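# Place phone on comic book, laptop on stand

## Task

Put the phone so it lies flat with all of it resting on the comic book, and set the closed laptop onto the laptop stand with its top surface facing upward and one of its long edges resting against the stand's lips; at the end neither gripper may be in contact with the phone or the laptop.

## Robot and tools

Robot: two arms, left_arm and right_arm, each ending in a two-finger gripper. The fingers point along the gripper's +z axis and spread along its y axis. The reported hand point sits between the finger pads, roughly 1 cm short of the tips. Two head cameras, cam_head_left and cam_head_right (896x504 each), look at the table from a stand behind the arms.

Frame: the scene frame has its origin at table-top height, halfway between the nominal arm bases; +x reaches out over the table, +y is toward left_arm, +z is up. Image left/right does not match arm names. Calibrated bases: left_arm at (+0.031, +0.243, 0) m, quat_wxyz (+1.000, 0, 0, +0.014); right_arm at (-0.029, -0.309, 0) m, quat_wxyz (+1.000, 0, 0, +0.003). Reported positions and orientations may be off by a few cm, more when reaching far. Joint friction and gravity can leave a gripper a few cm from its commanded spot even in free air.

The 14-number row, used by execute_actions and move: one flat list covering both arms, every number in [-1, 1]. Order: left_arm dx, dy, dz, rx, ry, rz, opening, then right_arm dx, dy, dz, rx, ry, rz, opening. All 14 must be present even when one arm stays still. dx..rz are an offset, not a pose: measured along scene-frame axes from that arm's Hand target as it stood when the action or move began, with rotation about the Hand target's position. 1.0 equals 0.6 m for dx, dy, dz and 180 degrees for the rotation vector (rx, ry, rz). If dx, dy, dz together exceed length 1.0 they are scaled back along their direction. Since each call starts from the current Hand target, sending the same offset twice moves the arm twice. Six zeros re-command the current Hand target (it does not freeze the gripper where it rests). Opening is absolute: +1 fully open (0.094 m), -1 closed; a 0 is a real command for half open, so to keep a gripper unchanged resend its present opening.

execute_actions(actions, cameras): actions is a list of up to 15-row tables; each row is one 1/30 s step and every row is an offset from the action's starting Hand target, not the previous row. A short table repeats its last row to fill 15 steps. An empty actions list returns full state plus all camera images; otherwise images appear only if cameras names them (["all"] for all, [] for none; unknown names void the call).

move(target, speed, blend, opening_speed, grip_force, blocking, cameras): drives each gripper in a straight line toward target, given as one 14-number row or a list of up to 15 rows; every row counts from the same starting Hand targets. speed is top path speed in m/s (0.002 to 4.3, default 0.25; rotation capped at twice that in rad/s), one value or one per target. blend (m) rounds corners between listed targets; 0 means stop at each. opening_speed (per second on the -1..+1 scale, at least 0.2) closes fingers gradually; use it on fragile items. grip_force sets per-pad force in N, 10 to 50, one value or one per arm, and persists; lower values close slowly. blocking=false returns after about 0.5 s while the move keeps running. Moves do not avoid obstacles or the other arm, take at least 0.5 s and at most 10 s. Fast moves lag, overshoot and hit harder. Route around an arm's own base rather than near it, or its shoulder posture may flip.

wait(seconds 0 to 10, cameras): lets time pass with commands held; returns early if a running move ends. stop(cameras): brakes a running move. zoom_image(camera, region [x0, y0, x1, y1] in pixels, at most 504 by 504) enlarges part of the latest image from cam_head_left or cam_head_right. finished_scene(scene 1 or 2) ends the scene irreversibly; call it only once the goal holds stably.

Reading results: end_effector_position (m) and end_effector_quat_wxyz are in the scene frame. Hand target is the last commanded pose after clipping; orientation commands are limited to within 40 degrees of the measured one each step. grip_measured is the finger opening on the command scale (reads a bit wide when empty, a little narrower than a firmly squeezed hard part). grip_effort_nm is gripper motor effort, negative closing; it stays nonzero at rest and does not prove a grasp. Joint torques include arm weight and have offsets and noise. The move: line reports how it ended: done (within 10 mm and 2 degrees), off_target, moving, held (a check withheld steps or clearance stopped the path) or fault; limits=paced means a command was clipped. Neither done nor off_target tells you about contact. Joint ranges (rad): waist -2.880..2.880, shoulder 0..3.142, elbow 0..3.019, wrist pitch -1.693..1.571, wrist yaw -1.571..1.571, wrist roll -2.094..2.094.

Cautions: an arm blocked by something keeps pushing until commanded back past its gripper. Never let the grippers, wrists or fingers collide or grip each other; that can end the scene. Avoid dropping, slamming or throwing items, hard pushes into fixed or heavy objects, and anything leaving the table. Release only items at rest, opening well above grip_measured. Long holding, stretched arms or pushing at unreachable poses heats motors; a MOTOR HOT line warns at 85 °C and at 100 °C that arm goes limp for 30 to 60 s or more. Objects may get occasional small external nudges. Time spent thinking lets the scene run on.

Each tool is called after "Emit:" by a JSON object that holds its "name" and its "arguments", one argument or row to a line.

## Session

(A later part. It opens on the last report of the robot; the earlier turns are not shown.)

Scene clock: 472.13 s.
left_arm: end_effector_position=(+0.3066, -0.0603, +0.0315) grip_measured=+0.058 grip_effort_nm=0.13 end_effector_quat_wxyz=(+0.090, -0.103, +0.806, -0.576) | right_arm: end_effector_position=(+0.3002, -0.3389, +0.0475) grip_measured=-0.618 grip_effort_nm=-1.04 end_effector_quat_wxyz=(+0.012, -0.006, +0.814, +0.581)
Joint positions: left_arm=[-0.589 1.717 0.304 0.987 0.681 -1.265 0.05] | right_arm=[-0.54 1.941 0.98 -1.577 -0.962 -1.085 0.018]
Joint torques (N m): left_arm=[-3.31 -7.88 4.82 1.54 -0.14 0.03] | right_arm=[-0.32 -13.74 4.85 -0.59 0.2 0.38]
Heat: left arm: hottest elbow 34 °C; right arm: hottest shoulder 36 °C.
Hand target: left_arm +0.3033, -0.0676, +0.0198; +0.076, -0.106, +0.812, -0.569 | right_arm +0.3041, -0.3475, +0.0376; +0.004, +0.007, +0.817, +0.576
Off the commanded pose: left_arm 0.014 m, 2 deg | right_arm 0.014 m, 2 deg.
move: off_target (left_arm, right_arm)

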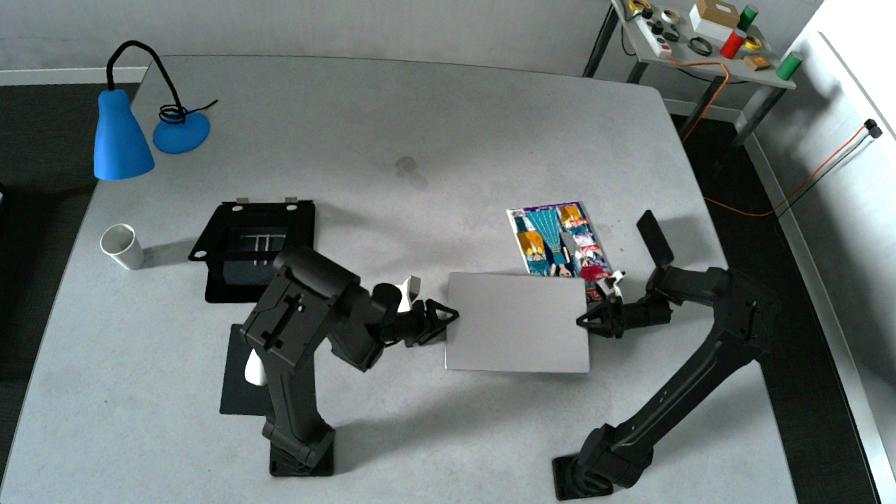

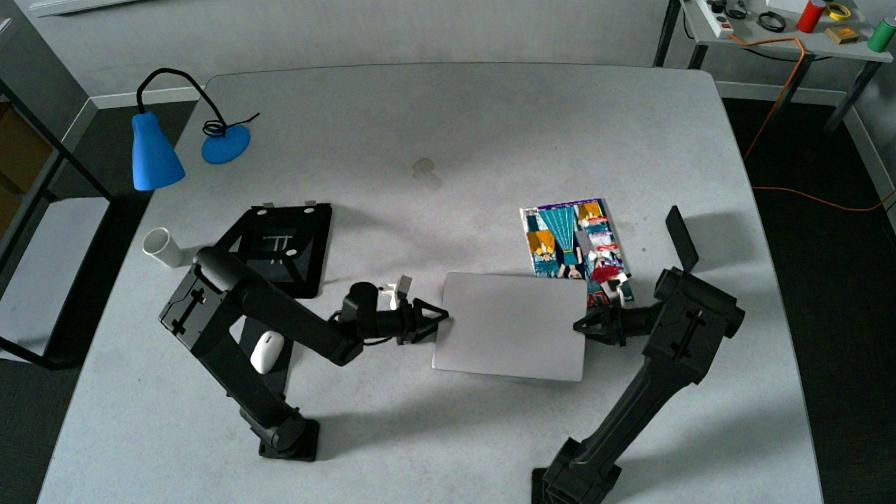

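Emit:
{"name": "move", "arguments": {
  "target": [
    [0,-0.018,0.0,0,0,0.0,0.06,0,0,0.0,0,0,0,-1],
    [0,-0.018,0.012,0,0,0.0,-0.7,0,0,0.0,0,0,0,-1]
  ],
  "speed": [0.06,0.06],
  "opening_speed": 0.5,
  "cameras": ["cam_head_left","cam_head_right"]
}}

Emit:
{"name": "zoom_image", "arguments": {
  "camera": "cam_head_left",
  "region": [380, 250, 620, 400]
}}

Emit:
{"name": "zoom_image", "arguments": {
  "camera": "cam_head_right",
  "region": [380, 250, 620, 400]
}}

Scene clock: 478.80 s.
left_arm: end_effector_position=(+0.3050, -0.0677, +0.0236) grip_measured=-0.487 grip_effort_nm=-0.97 end_effector_quat_wxyz=(+0.086, -0.110, +0.815, -0.562) | right_arm: end_effector_position=(+0.3013, -0.3395, +0.0471) grip_measured=-0.617 grip_effort_nm=-1.04 end_effector_quat_wxyz=(+0.013, -0.001, +0.813, +0.582)
Joint positions: left_arm=[-0.621 1.724 0.317 0.952 0.64 -1.27 0.024] | right_arm=[-0.542 1.943 0.98 -1.574 -0.968 -1.077 0.018]
Joint torques (N m): left_arm=[-3.25 -10.46 4.9 1.55 0.35 -0.17] | right_arm=[-0.32 -13.92 4.9 -0.69 0.41 0.3]
Heat: left arm: hottest elbow 33 °C; right arm: hottest shoulder 36 °C.
Hand target: left_arm +0.3033, -0.0785, +0.0271; +0.076, -0.106, +0.812, -0.569 | right_arm +0.3041, -0.3475, +0.0376; +0.004, +0.007, +0.817, +0.576
Off the commanded pose: left_arm 0.011 m, 2 deg | right_arm 0.013 m, 2 deg.
move: off_target (left_arm, right_arm)

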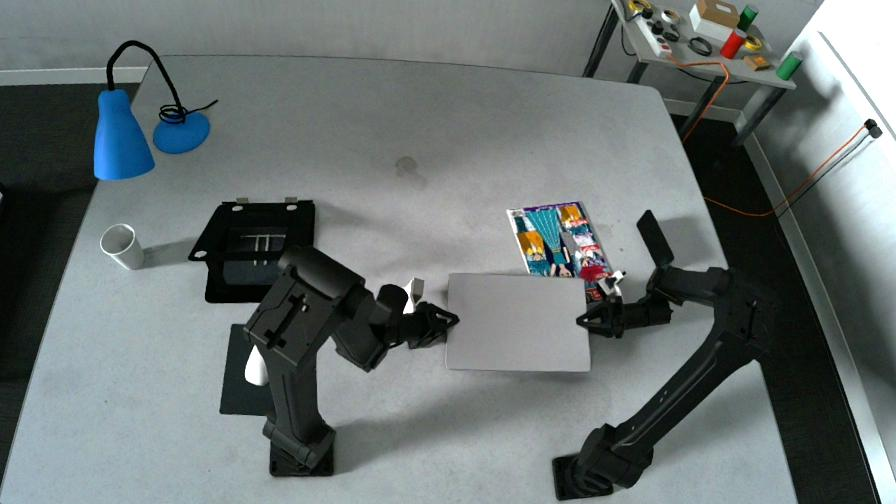

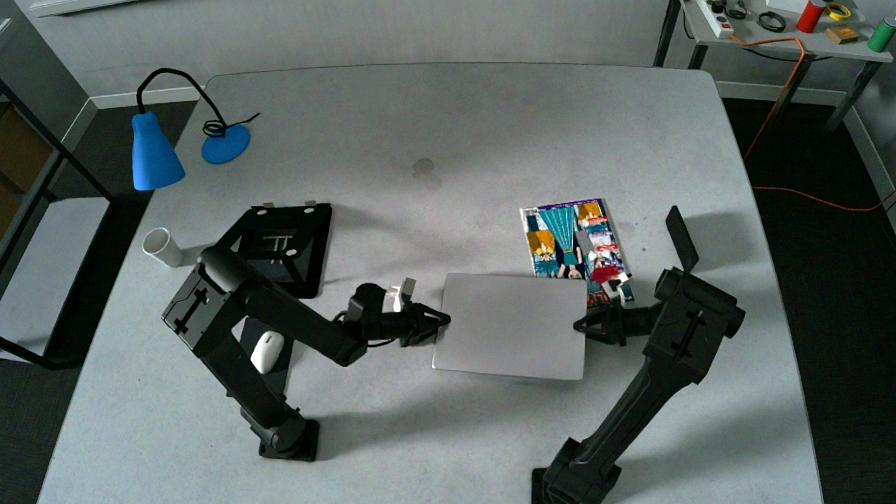

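Scaled by 2.100.

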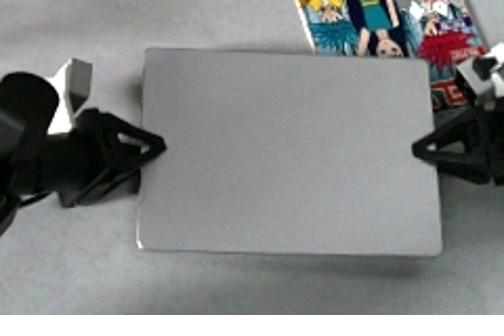

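Scaled by 2.100.

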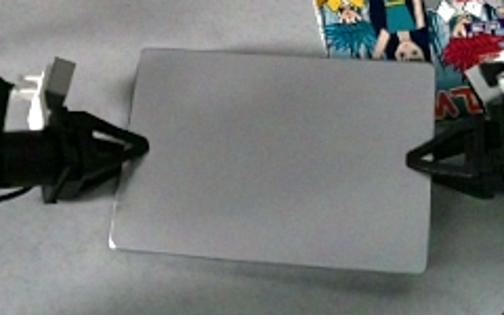

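Emit:
{"name": "move", "arguments": {
  "target": [
    [0,0,0,0,0,0.0,-1,0,0,0.0,0,0,0,-1],
    [0,0,0.067,0,0,0.0,-1,0,0,0.05,0,0,0,-1]
  ],
  "speed": [0.06,0.06],
  "cameras": ["cam_head_left","cam_head_right"]
}}

Emit:
{"name": "zoom_image", "arguments": {
  "camera": "cam_head_left",
  "region": [380, 250, 620, 400]
}}

Scene clock: 498.77 s.
left_arm: end_effector_position=(+0.2968, -0.0658, +0.0377) grip_measured=-0.518 grip_effort_nm=-1.00 end_effector_quat_wxyz=(+0.059, -0.128, +0.828, -0.543) | right_arm: end_effector_position=(+0.2958, -0.3381, +0.0526) grip_measured=-0.617 grip_effort_nm=-1.04 end_effector_quat_wxyz=(-0.023, +0.031, +0.808, +0.588)
Joint positions: left_arm=[-0.629 1.578 0.317 0.736 0.639 -1.284 0.023] | right_arm=[-0.543 1.943 0.98 -1.618 -0.956 -1.02 0.018]
Joint torques (N m): left_arm=[-2.26 -14.51 6.61 1.95 0.44 0.01] | right_arm=[-0.09 -19.6 5.03 -1.63 0.04 -0.16]
Heat: left arm: hottest elbow 33 °C; right arm: hottest shoulder 35 °C.
Hand target: left_arm +0.3033, -0.0785, +0.0673; +0.076, -0.106, +0.812, -0.569 | right_arm +0.3040, -0.3475, +0.0676; +0.004, +0.007, +0.817, +0.576
Off the commanded pose: left_arm 0.033 m, 5 deg | right_arm 0.020 m, 4 deg.
move: off_target (left_arm, right_arm)

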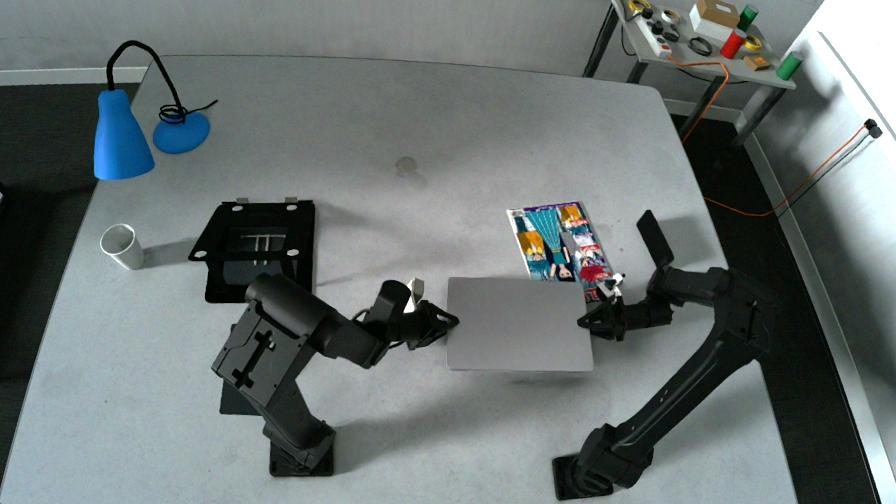

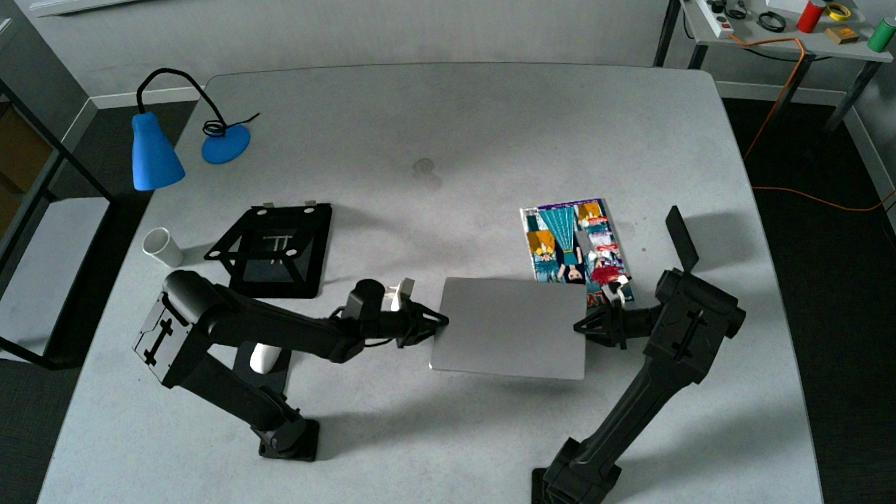

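Scaled by 2.100.

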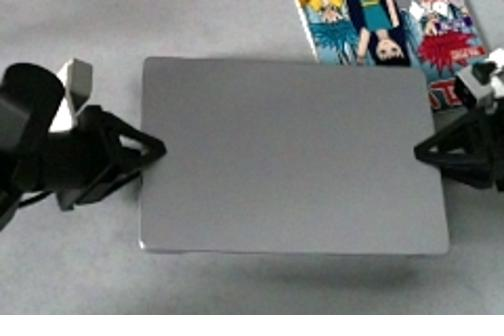

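Emit:
{"name": "move", "arguments": {
  "target": [0,0,0.12,0,0,0.0,-1,0,0,0.10,0,0,0,-1],
  "speed": 0.06,
  "cameras": ["cam_head_left","cam_head_right"]
}}

Emit:
{"name": "zoom_image", "arguments": {
  "camera": "cam_head_left",
  "region": [380, 200, 640, 400]
}}

Scene clock: 503.97 s.
left_arm: end_effector_position=(+0.2841, -0.0606, +0.0949) grip_measured=-0.526 grip_effort_nm=-1.01 end_effector_quat_wxyz=(+0.045, -0.141, +0.830, -0.537) | right_arm: end_effector_position=(+0.2954, -0.3367, +0.1092) grip_measured=-0.605 grip_effort_nm=-1.04 end_effector_quat_wxyz=(-0.013, +0.045, +0.821, +0.569)
Joint positions: left_arm=[-0.639 1.255 0.329 0.379 0.633 -1.31 0.022] | right_arm=[-0.541 1.768 0.972 -1.684 -0.96 -0.925 0.019]
Joint torques (N m): left_arm=[-1.9 -11.52 13.83 1.52 0.59 0.24] | right_arm=[-0.26 -18.96 6.42 -1.02 -0.18 -0.11]
Heat: left arm: hottest elbow 33 °C; right arm: hottest shoulder 35 °C.
Hand target: left_arm +0.3032, -0.0784, +0.1392; +0.076, -0.106, +0.812, -0.569 | right_arm +0.3041, -0.3476, +0.1276; +0.004, +0.007, +0.817, +0.576
Off the commanded pose: left_arm 0.052 m, 7 deg | right_arm 0.023 m, 5 deg.
joint read past its limit (right arm) — joint 4 (wrist pitch), lower limit.
joint sent to its limit (right arm) — joint 4 (wrist pitch), lower limit. The joint targets are off in orientation, not in position.
move: off_target (left_arm, right_arm)

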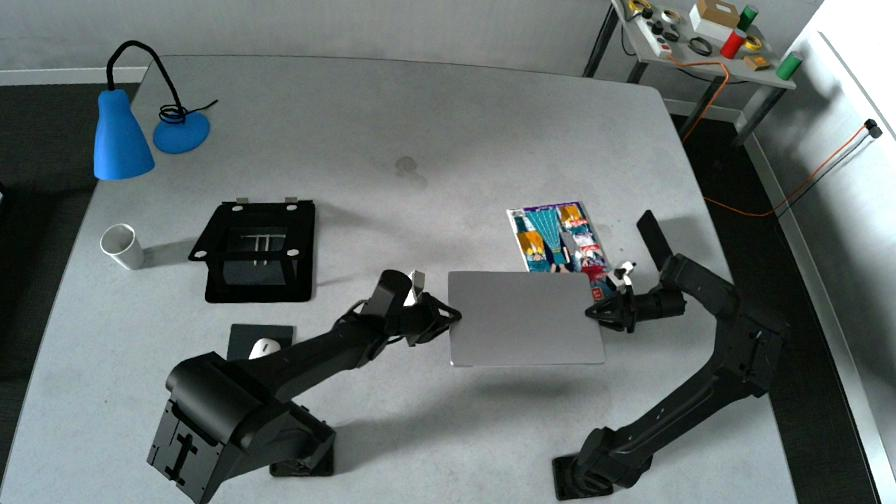

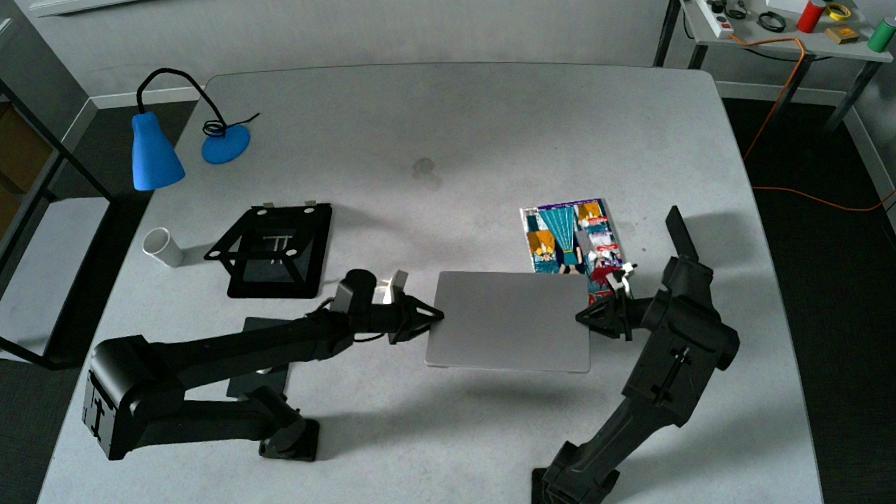

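Scaled by 1.938.

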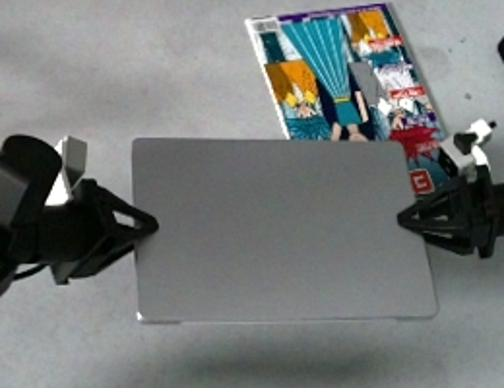

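Emit:
{"name": "move", "arguments": {
  "target": [
    [0.2,0,0.11,0,0.03,0.0,-1,0.2,0,0.10,0,0.03,0,-1],
    [0.30,0.4,0.12,0,0.06,0.02,-1,0.365,0.4,0.1,0,0.06,0.02,-1]
  ],
  "speed": 0.08,
  "blend": [0.04,0],
  "cameras": ["cam_head_left","cam_head_right"]
}}

Scene clock: 517.73 s.
left_arm: end_effector_position=(+0.4474, +0.1561, +0.1565) grip_measured=-0.562 grip_effort_nm=-1.00 end_effector_quat_wxyz=(-0.041, -0.231, +0.811, -0.536) | right_arm: end_effector_position=(+0.4947, -0.1115, +0.1648) grip_measured=-0.601 grip_effort_nm=-1.04 end_effector_quat_wxyz=(-0.132, +0.070, +0.805, +0.574)
Joint positions: left_arm=[0.147 1.512 0.934 -0.94 1.135 -0.412 0.021] | right_arm=[0.057 1.94 1.482 -1.345 -1.25 0.069 0.019]
Joint torques (N m): left_arm=[-0.97 -15.91 18.58 -0.03 1.73 0.39] | right_arm=[0.85 -21.3 13.27 0.5 -0.03 0.04]
Heat: left arm: hottest elbow 35 °C; right arm: hottest shoulder 35 °C.
Hand target: left_arm +0.4833, +0.1616, +0.2113; +0.017, -0.184, +0.812, -0.554 | right_arm +0.5230, -0.1074, +0.1875; -0.091, +0.035, +0.814, +0.573
Off the commanded pose: left_arm 0.066 m, 9 deg | right_arm 0.037 m, 6 deg.
move: off_target (left_arm, right_arm)

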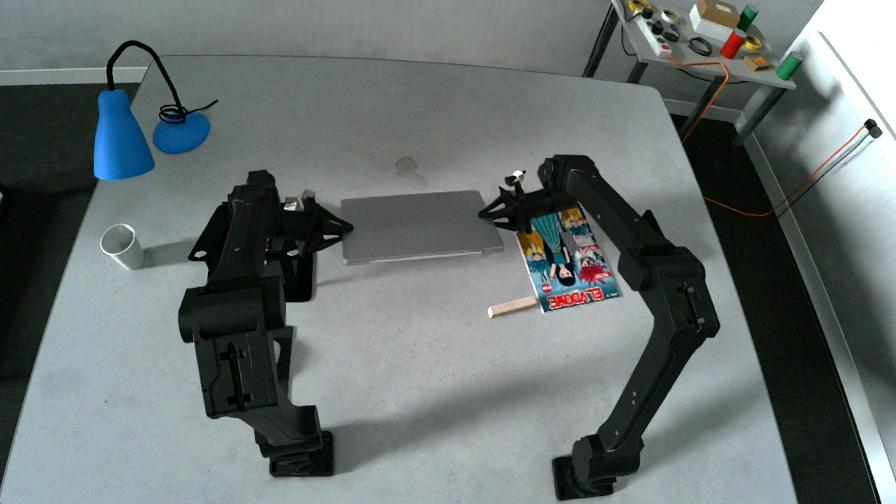

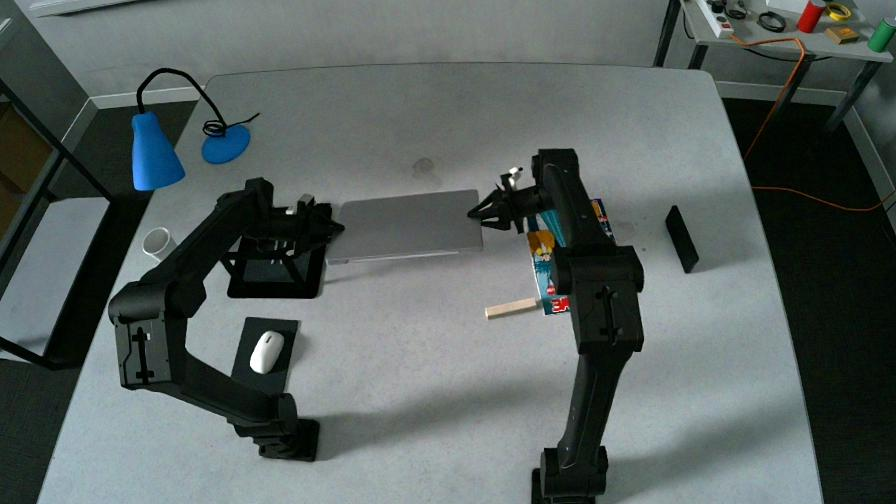

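Emit:
{"name": "move", "arguments": {
  "target": [0.02,0.5,0.07,0,0.04,0.02,-1,0.03,0.5,0.03,0,0.04,0.02,-1],
  "speed": 0.07,
  "cameras": ["cam_head_left","cam_head_right"]
}}

Emit:
{"name": "zoom_image", "arguments": {
  "camera": "cam_head_left",
  "region": [140, 150, 420, 330]
}}

Emit:
{"name": "zoom_image", "arguments": {
  "camera": "cam_head_right",
  "region": [140, 150, 420, 330]
}}

Scene clock: 525.80 s.
left_arm: end_effector_position=(+0.4695, +0.4357, +0.1873) grip_measured=-0.585 grip_effort_nm=-1.00 end_effector_quat_wxyz=(+0.020, -0.329, +0.801, -0.499) | right_arm: end_effector_position=(+0.5289, +0.1731, +0.1850) grip_measured=-0.591 grip_effort_nm=-1.03 end_effector_quat_wxyz=(-0.186, +0.070, +0.805, +0.558)
Joint positions: left_arm=[0.692 1.812 1.433 -1.652 0.977 0.189 0.02] | right_arm=[0.49 2.097 1.757 -0.556 -1.166 1.125 0.019]
Joint torques (N m): left_arm=[-0.15 -21.89 20.51 -1.37 1.44 -0.01] | right_arm=[1.79 -24.82 13.79 0.95 0.29 -0.03]
Heat: left arm: hottest elbow 37 °C; right arm: hottest shoulder 36 °C.
Hand target: left_arm +0.4952, +0.4617, +0.2532; -0.017, -0.244, +0.805, -0.540 | right_arm +0.5412, +0.1924, +0.2055; -0.160, +0.046, +0.807, +0.566
Off the commanded pose: left_arm 0.075 m, 12 deg | right_arm 0.031 m, 4 deg.
joint sent to its limit (left arm) — joint 4 (wrist pitch), lower limit. The joint targets are off in position and orientation.
move: off_target (left_arm, right_arm)

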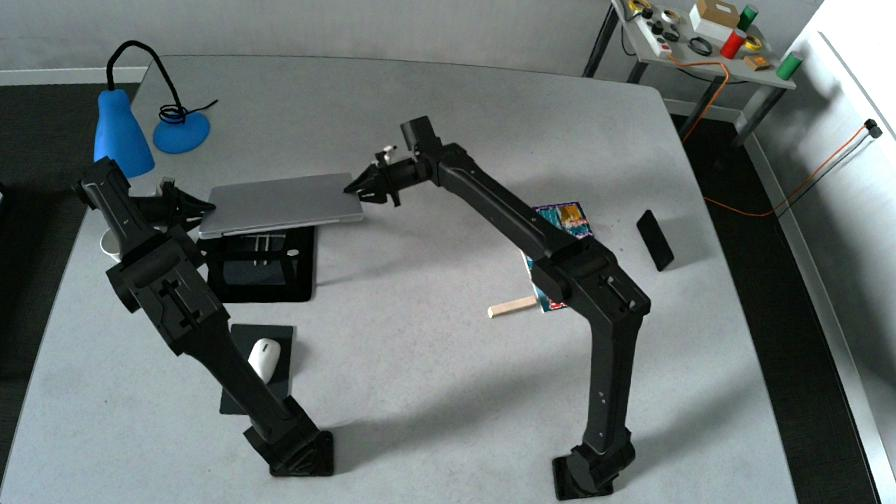

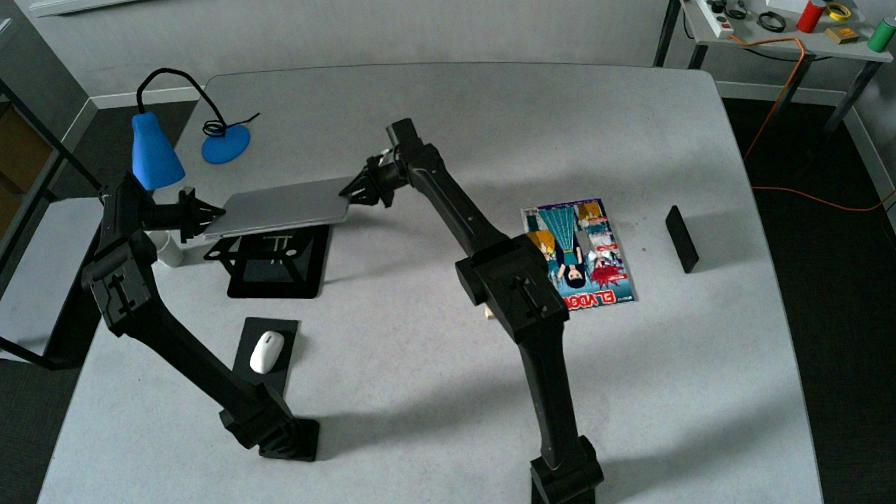

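Scaled by 1.800.

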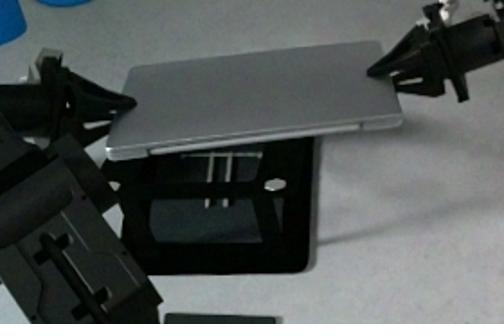

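Scaled by 1.800.

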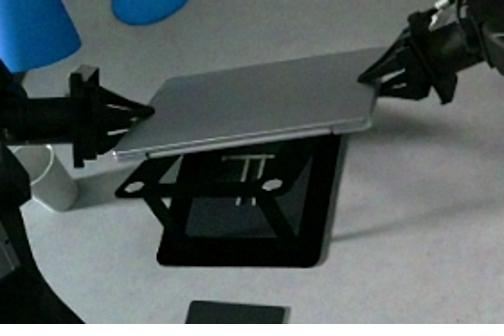

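Emit:
{"name": "move", "arguments": {
  "target": [0.008,0.075,-0.103,0,0.0,-0.03,-1,-0.038,0.073,-0.1,0,0.0,-0.03,-1],
  "speed": 0.05,
  "cameras": ["cam_head_left","cam_head_right"]
}}

Emit:
{"name": "zoom_image", "arguments": {
  "camera": "cam_head_left",
  "region": [140, 150, 420, 330]
}}

Emit:
{"name": "zoom_image", "arguments": {
  "camera": "cam_head_right",
  "region": [140, 150, 420, 330]
}}

Scene clock: 548.27 s.
left_arm: end_effector_position=(+0.4780, +0.4826, +0.1365) grip_measured=-0.585 grip_effort_nm=-1.00 end_effector_quat_wxyz=(+0.019, -0.314, +0.816, -0.485) | right_arm: end_effector_position=(+0.5267, +0.2204, +0.1363) grip_measured=-0.591 grip_effort_nm=-1.04 end_effector_quat_wxyz=(-0.144, +0.105, +0.805, +0.566)
Joint positions: left_arm=[0.74 1.967 1.533 -1.653 0.917 0.292 0.019] | right_arm=[0.562 2.142 1.664 -0.178 -1.024 1.367 0.019]
Joint torques (N m): left_arm=[-0.32 -23.88 18.22 -1.65 0.69 0.26] | right_arm=[2.32 -26.46 8.73 1.84 0.04 0.05]
Motor temperatures (°C): left_arm=[23 28 40 24 30 24 30] | right_arm=[27 37 38 25 24 23 28]
Heat: left arm: hottest elbow 40 °C; right arm: hottest elbow 38 °C.
Hand target: left_arm +0.5000, +0.5066, +0.1914; -0.042, -0.206, +0.816, -0.539 | right_arm +0.5184, +0.2363, +0.1456; -0.133, +0.084, +0.804, +0.573
Off the commanded pose: left_arm 0.064 m, 16 deg | right_arm 0.020 m, 3 deg.
joint sent to its limit (left arm) — joint 4 (wrist pitch), lower limit. The joint targets are off in position and orientation.
move: off_target (left_arm, right_arm)

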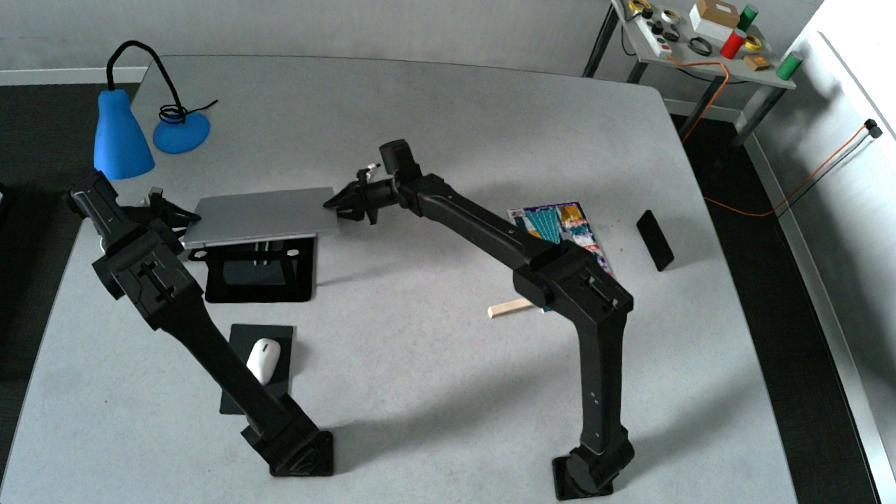

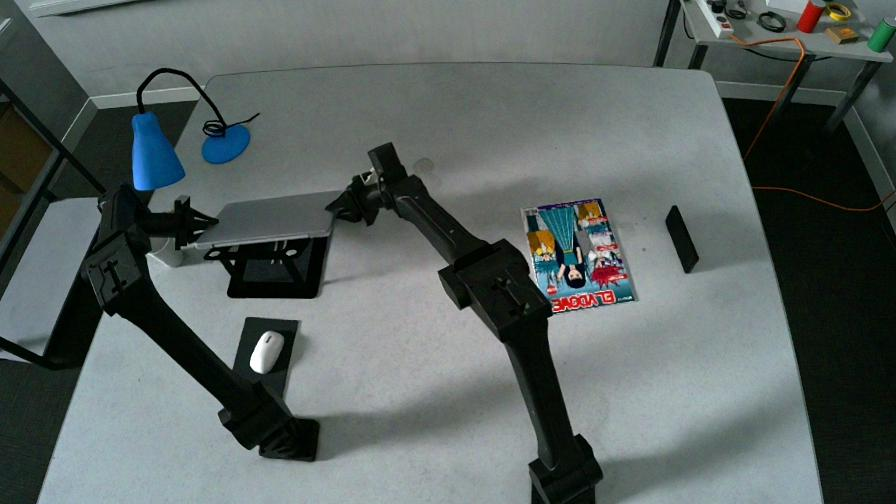

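Scaled by 1.800.

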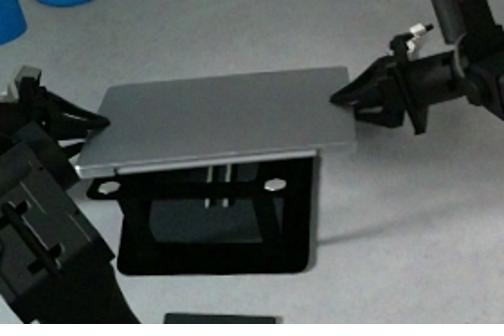

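Scaled by 1.800.

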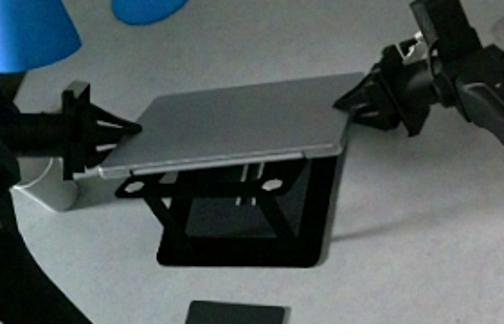

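Emit:
{"name": "move", "arguments": {
  "target": [0.02,0.05,-0.05,0,0.0,-0.025,-1,-0.01,0.05,-0.05,0,0.0,-0.025,-1],
  "speed": 0.05,
  "cameras": ["cam_head_left","cam_head_right"]
}}

Emit:
{"name": "zoom_image", "arguments": {
  "camera": "cam_head_left",
  "region": [140, 150, 420, 330]
}}

Emit:
{"name": "zoom_image", "arguments": {
  "camera": "cam_head_right",
  "region": [140, 150, 420, 330]
}}

Scene clock: 563.53 s.
left_arm: end_effector_position=(+0.4894, +0.5123, +0.1069) grip_measured=-0.585 grip_effort_nm=-1.01 end_effector_quat_wxyz=(+0.019, -0.300, +0.830, -0.470) | right_arm: end_effector_position=(+0.5224, +0.2484, +0.1038) grip_measured=-0.591 grip_effort_nm=-1.04 end_effector_quat_wxyz=(-0.120, +0.139, +0.802, +0.569)
Joint positions: left_arm=[0.756 2.069 1.629 -1.655 0.871 0.34 0.019] | right_arm=[0.61 2.183 1.626 -0.003 -0.915 1.49 0.019]
Joint torques (N m): left_arm=[-0.91 -25.29 17.88 -1.37 0.65 0.37] | right_arm=[2.43 -26.75 8.58 1.96 0.06 -0.06]
Heat: left arm: hottest elbow 43 °C; right arm: hottest shoulder 40 °C.
Hand target: left_arm +0.5120, +0.5367, +0.1614; -0.063, -0.174, +0.823, -0.537 | right_arm +0.5122, +0.2664, +0.1155; -0.110, +0.115, +0.800, +0.578
Off the commanded pose: left_arm 0.064 m, 19 deg | right_arm 0.024 m, 3 deg.
joint sent to its limit (left arm) — joint 4 (wrist pitch), lower limit. The joint targets are off in position and orientation.
move: off_target (left_arm, right_arm)

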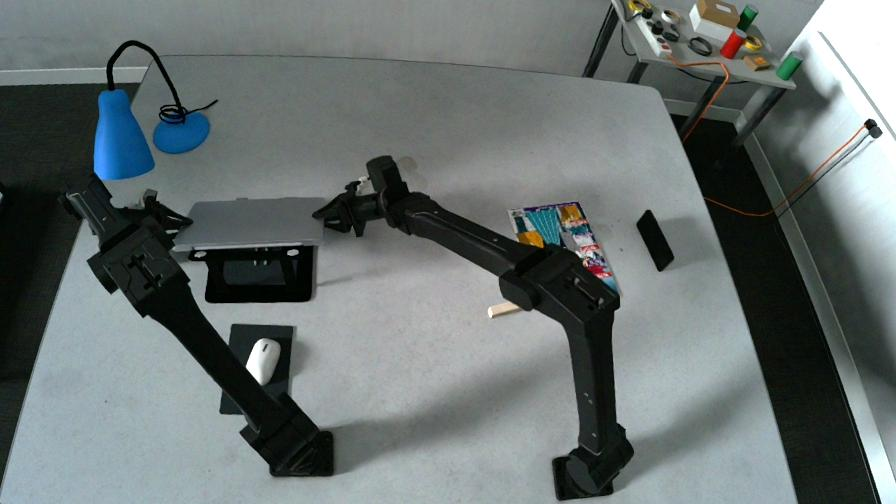

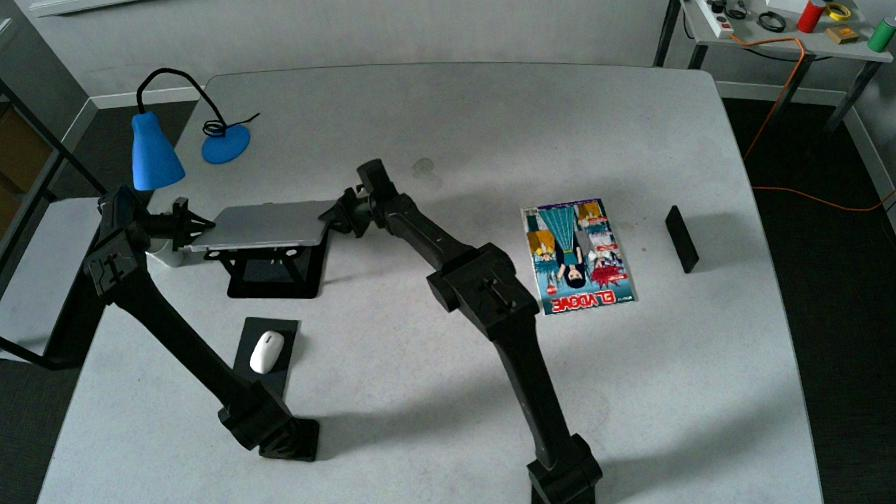

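Scaled by 1.800.

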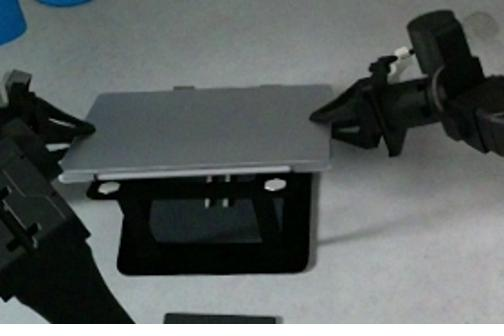

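Scaled by 1.800.

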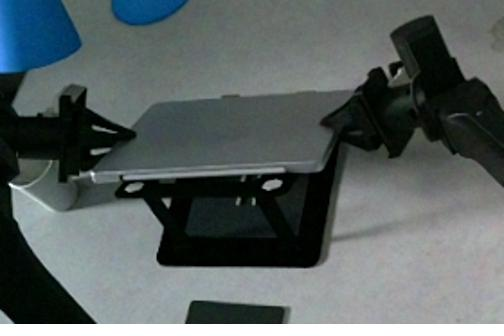

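Emit:
{"name": "move", "arguments": {
  "target": [0.025,0.0,-0.035,0,0.0,-0.011,-1,0.018,0.0,-0.035,0,0.0,-0.011,-1],
  "speed": 0.03,
  "cameras": ["cam_head_left","cam_head_right"]
}}

Emit:
{"name": "zoom_image", "arguments": {
  "camera": "cam_head_left",
  "region": [160, 170, 350, 290]
}}

Emit:
{"name": "zoom_image", "arguments": {
  "camera": "cam_head_right",
  "region": [160, 170, 350, 290]
}}

Scene clock: 575.03 s.
left_arm: end_effector_position=(+0.4985, +0.5191, +0.0932) grip_measured=-0.585 grip_effort_nm=-1.00 end_effector_quat_wxyz=(+0.015, -0.292, +0.832, -0.472) | right_arm: end_effector_position=(+0.5271, +0.2538, +0.0918) grip_measured=-0.592 grip_effort_nm=-1.03 end_effector_quat_wxyz=(-0.110, +0.146, +0.798, +0.574)
Joint positions: left_arm=[0.753 2.122 1.677 -1.666 0.867 0.362 0.019] | right_arm=[0.616 2.208 1.626 0.055 -0.888 1.517 0.019]
Joint torques (N m): left_arm=[-2.78 -25.23 17.85 -1.07 0.3 0.3] | right_arm=[1.73 -26.34 8.87 1.91 0.06 -0.08]
Heat: left arm: hottest elbow 43 °C; right arm: hottest shoulder 40 °C.
Hand target: left_arm +0.5271, +0.5366, +0.1404; -0.073, -0.159, +0.826, -0.536 | right_arm +0.5231, +0.2663, +0.0946; -0.100, +0.129, +0.798, +0.580
Off the commanded pose: left_arm 0.058 m, 20 deg | right_arm 0.013 m, 2 deg.
joint sent to its limit (left arm) — joint 4 (wrist pitch), lower limit. The joint targets are off in position and orientation.
move: off_target (left_arm, right_arm)

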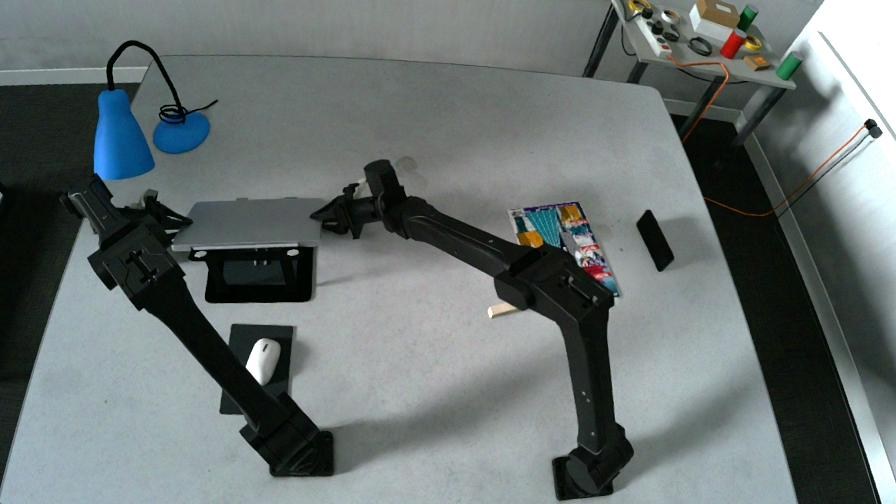

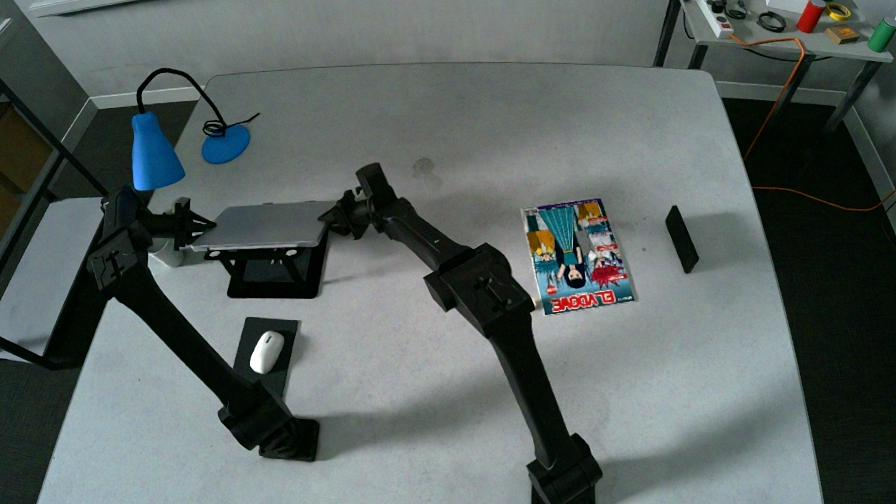

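Scaled by 2.653.

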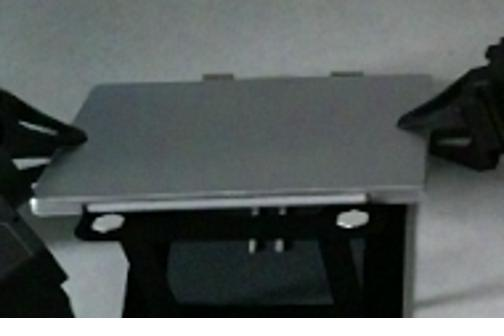

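Scaled by 2.653.

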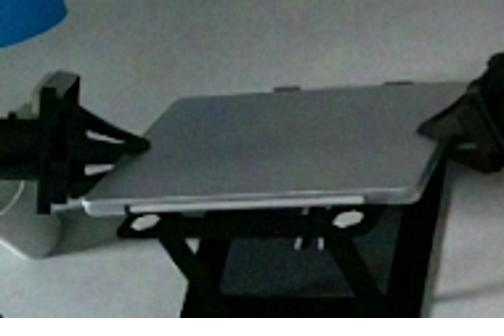

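Emit:
{"name": "move", "arguments": {
  "target": [0.0,0.0,-0.035,0,0.0,-0.0,-1,0.0,0.0,-0.035,0,0.0,0,-1],
  "speed": 0.03,
  "cameras": ["cam_head_left","cam_head_right"]
}}

Emit:
{"name": "zoom_image", "arguments": {
  "camera": "cam_head_left",
  "region": [160, 170, 350, 290]
}}

Emit:
{"name": "zoom_image", "arguments": {
  "camera": "cam_head_right",
  "region": [160, 170, 350, 290]
}}

Scene clock: 586.33 s.
left_arm: end_effector_position=(+0.5020, +0.5210, +0.0878) grip_measured=-0.585 grip_effort_nm=-1.01 end_effector_quat_wxyz=(+0.013, -0.287, +0.832, -0.474) | right_arm: end_effector_position=(+0.5301, +0.2556, +0.0882) grip_measured=-0.597 grip_effort_nm=-1.04 end_effector_quat_wxyz=(-0.105, +0.145, +0.794, +0.581)
Joint positions: left_arm=[0.75 2.145 1.698 -1.677 0.867 0.375 0.019] | right_arm=[0.616 2.221 1.626 0.095 -0.884 1.53 0.019]
Joint torques (N m): left_arm=[-2.2 -24.06 16.53 -0.65 0.06 0.46] | right_arm=[1.67 -24.7 8.28 1.88 -0.03 -0.17]
Motor temperatures (°C): left_arm=[23 31 45 24 28 24 30] | right_arm=[27 41 38 25 24 23 28]
Heat: left arm: hottest elbow 45 °C; right arm: hottest shoulder 41 °C.
Hand target: left_arm +0.5271, +0.5366, +0.1195; -0.073, -0.159, +0.826, -0.536 | right_arm +0.5231, +0.2663, +0.0737; -0.100, +0.129, +0.798, +0.580
Off the commanded pose: left_arm 0.043 m, 19 deg | right_arm 0.019 m, 2 deg.
joint sent to its limit (left arm) — joint 4 (wrist pitch), lower limit. The joint targets are off in position and orientation.
move: off_target (left_arm, right_arm)

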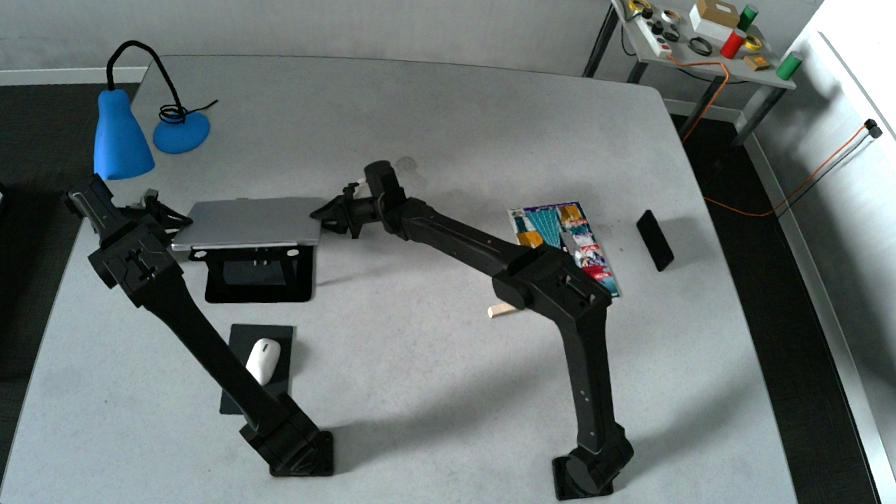

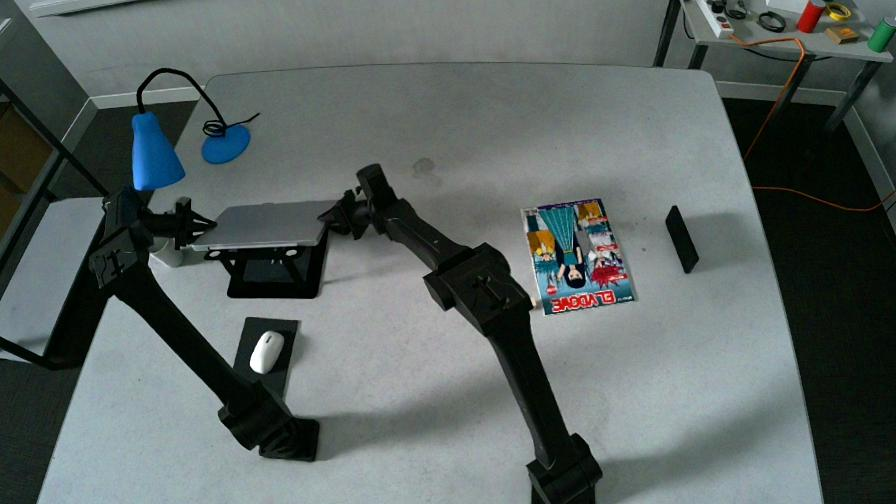

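Scaled by 2.653.

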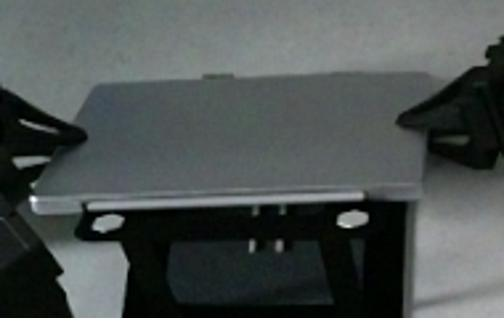

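Scaled by 2.653.

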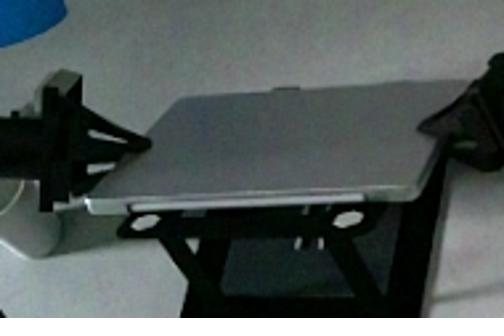

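Emit:
{"name": "move", "arguments": {
  "target": [
    [0.0,0.0,0.025,0,0.0,-0.0,-1,0.0,0.0,0.035,0,0.0,0,-1],
    [-0.042,0.0,0.025,0,0.0,-0.0,-1,-0.055,0.0,0.035,0,0.0,-0.01,-1]
  ],
  "speed": 0.03,
  "cameras": ["cam_head_left","cam_head_right"]
}}

Emit:
{"name": "zoom_image", "arguments": {
  "camera": "cam_head_left",
  "region": [160, 170, 350, 290]
}}

Emit:
{"name": "zoom_image", "arguments": {
  "camera": "cam_head_right",
  "region": [160, 170, 350, 290]
}}

Scene clock: 600.57 s.
left_arm: end_effector_position=(+0.5018, +0.5210, +0.0877) grip_measured=-0.585 grip_effort_nm=-1.00 end_effector_quat_wxyz=(+0.013, -0.285, +0.833, -0.473) | right_arm: end_effector_position=(+0.5268, +0.2546, +0.0860) grip_measured=-0.600 grip_effort_nm=-1.04 end_effector_quat_wxyz=(-0.093, +0.158, +0.793, +0.581)
Joint positions: left_arm=[0.75 2.145 1.698 -1.677 0.866 0.38 0.019] | right_arm=[0.623 2.206 1.59 0.133 -0.844 1.553 0.019]
Joint torques (N m): left_arm=[-1.67 -27.75 12.38 -0.76 -0.15 0.45] | right_arm=[2.55 -28.51 5.97 1.37 -0.27 -0.11]
Heat: left arm: hottest elbow 43 °C; right arm: hottest shoulder 42 °C.
Hand target: left_arm +0.5108, +0.5352, +0.1346; -0.016, -0.198, +0.842, -0.501 (not the last commanded pose) | right_arm +0.5037, +0.2661, +0.0944; -0.095, +0.137, +0.797, +0.581 (not the last commanded pose)
Off the commanded pose: left_arm 0.049 m, 19 deg | right_arm 0.039 m, 2 deg.
joint sent to its limit (left arm) — joint 4 (wrist pitch), lower limit.
move: off_target (left_arm, right_arm; path cut at 10 s); path passed 1 of 2 targets

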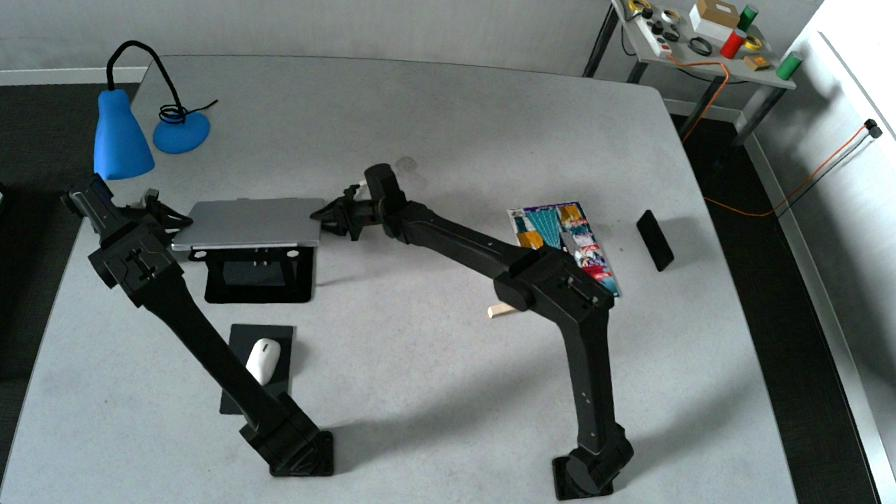

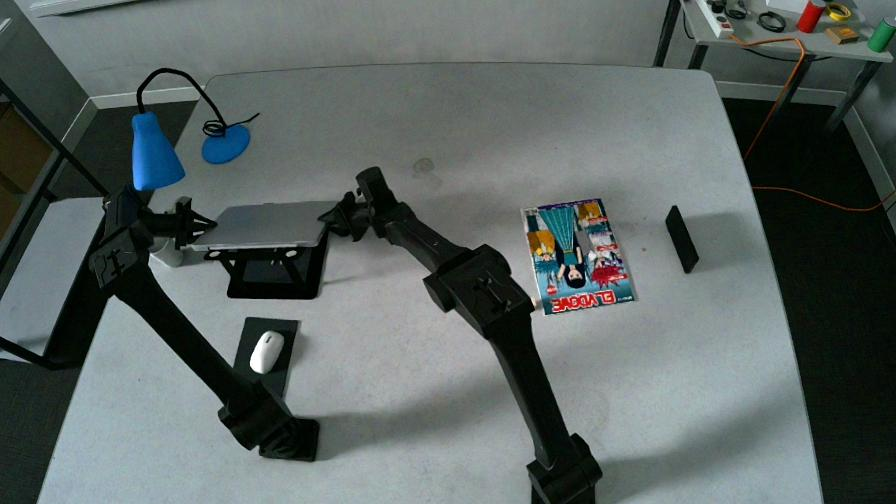

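Scaled by 2.653.

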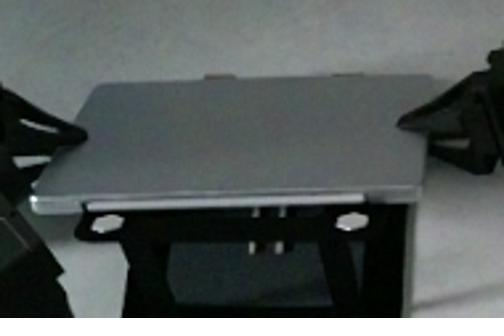

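Scaled by 2.653.

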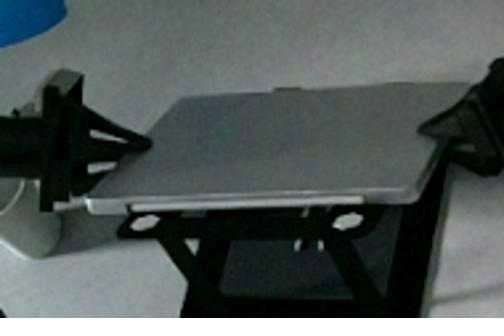

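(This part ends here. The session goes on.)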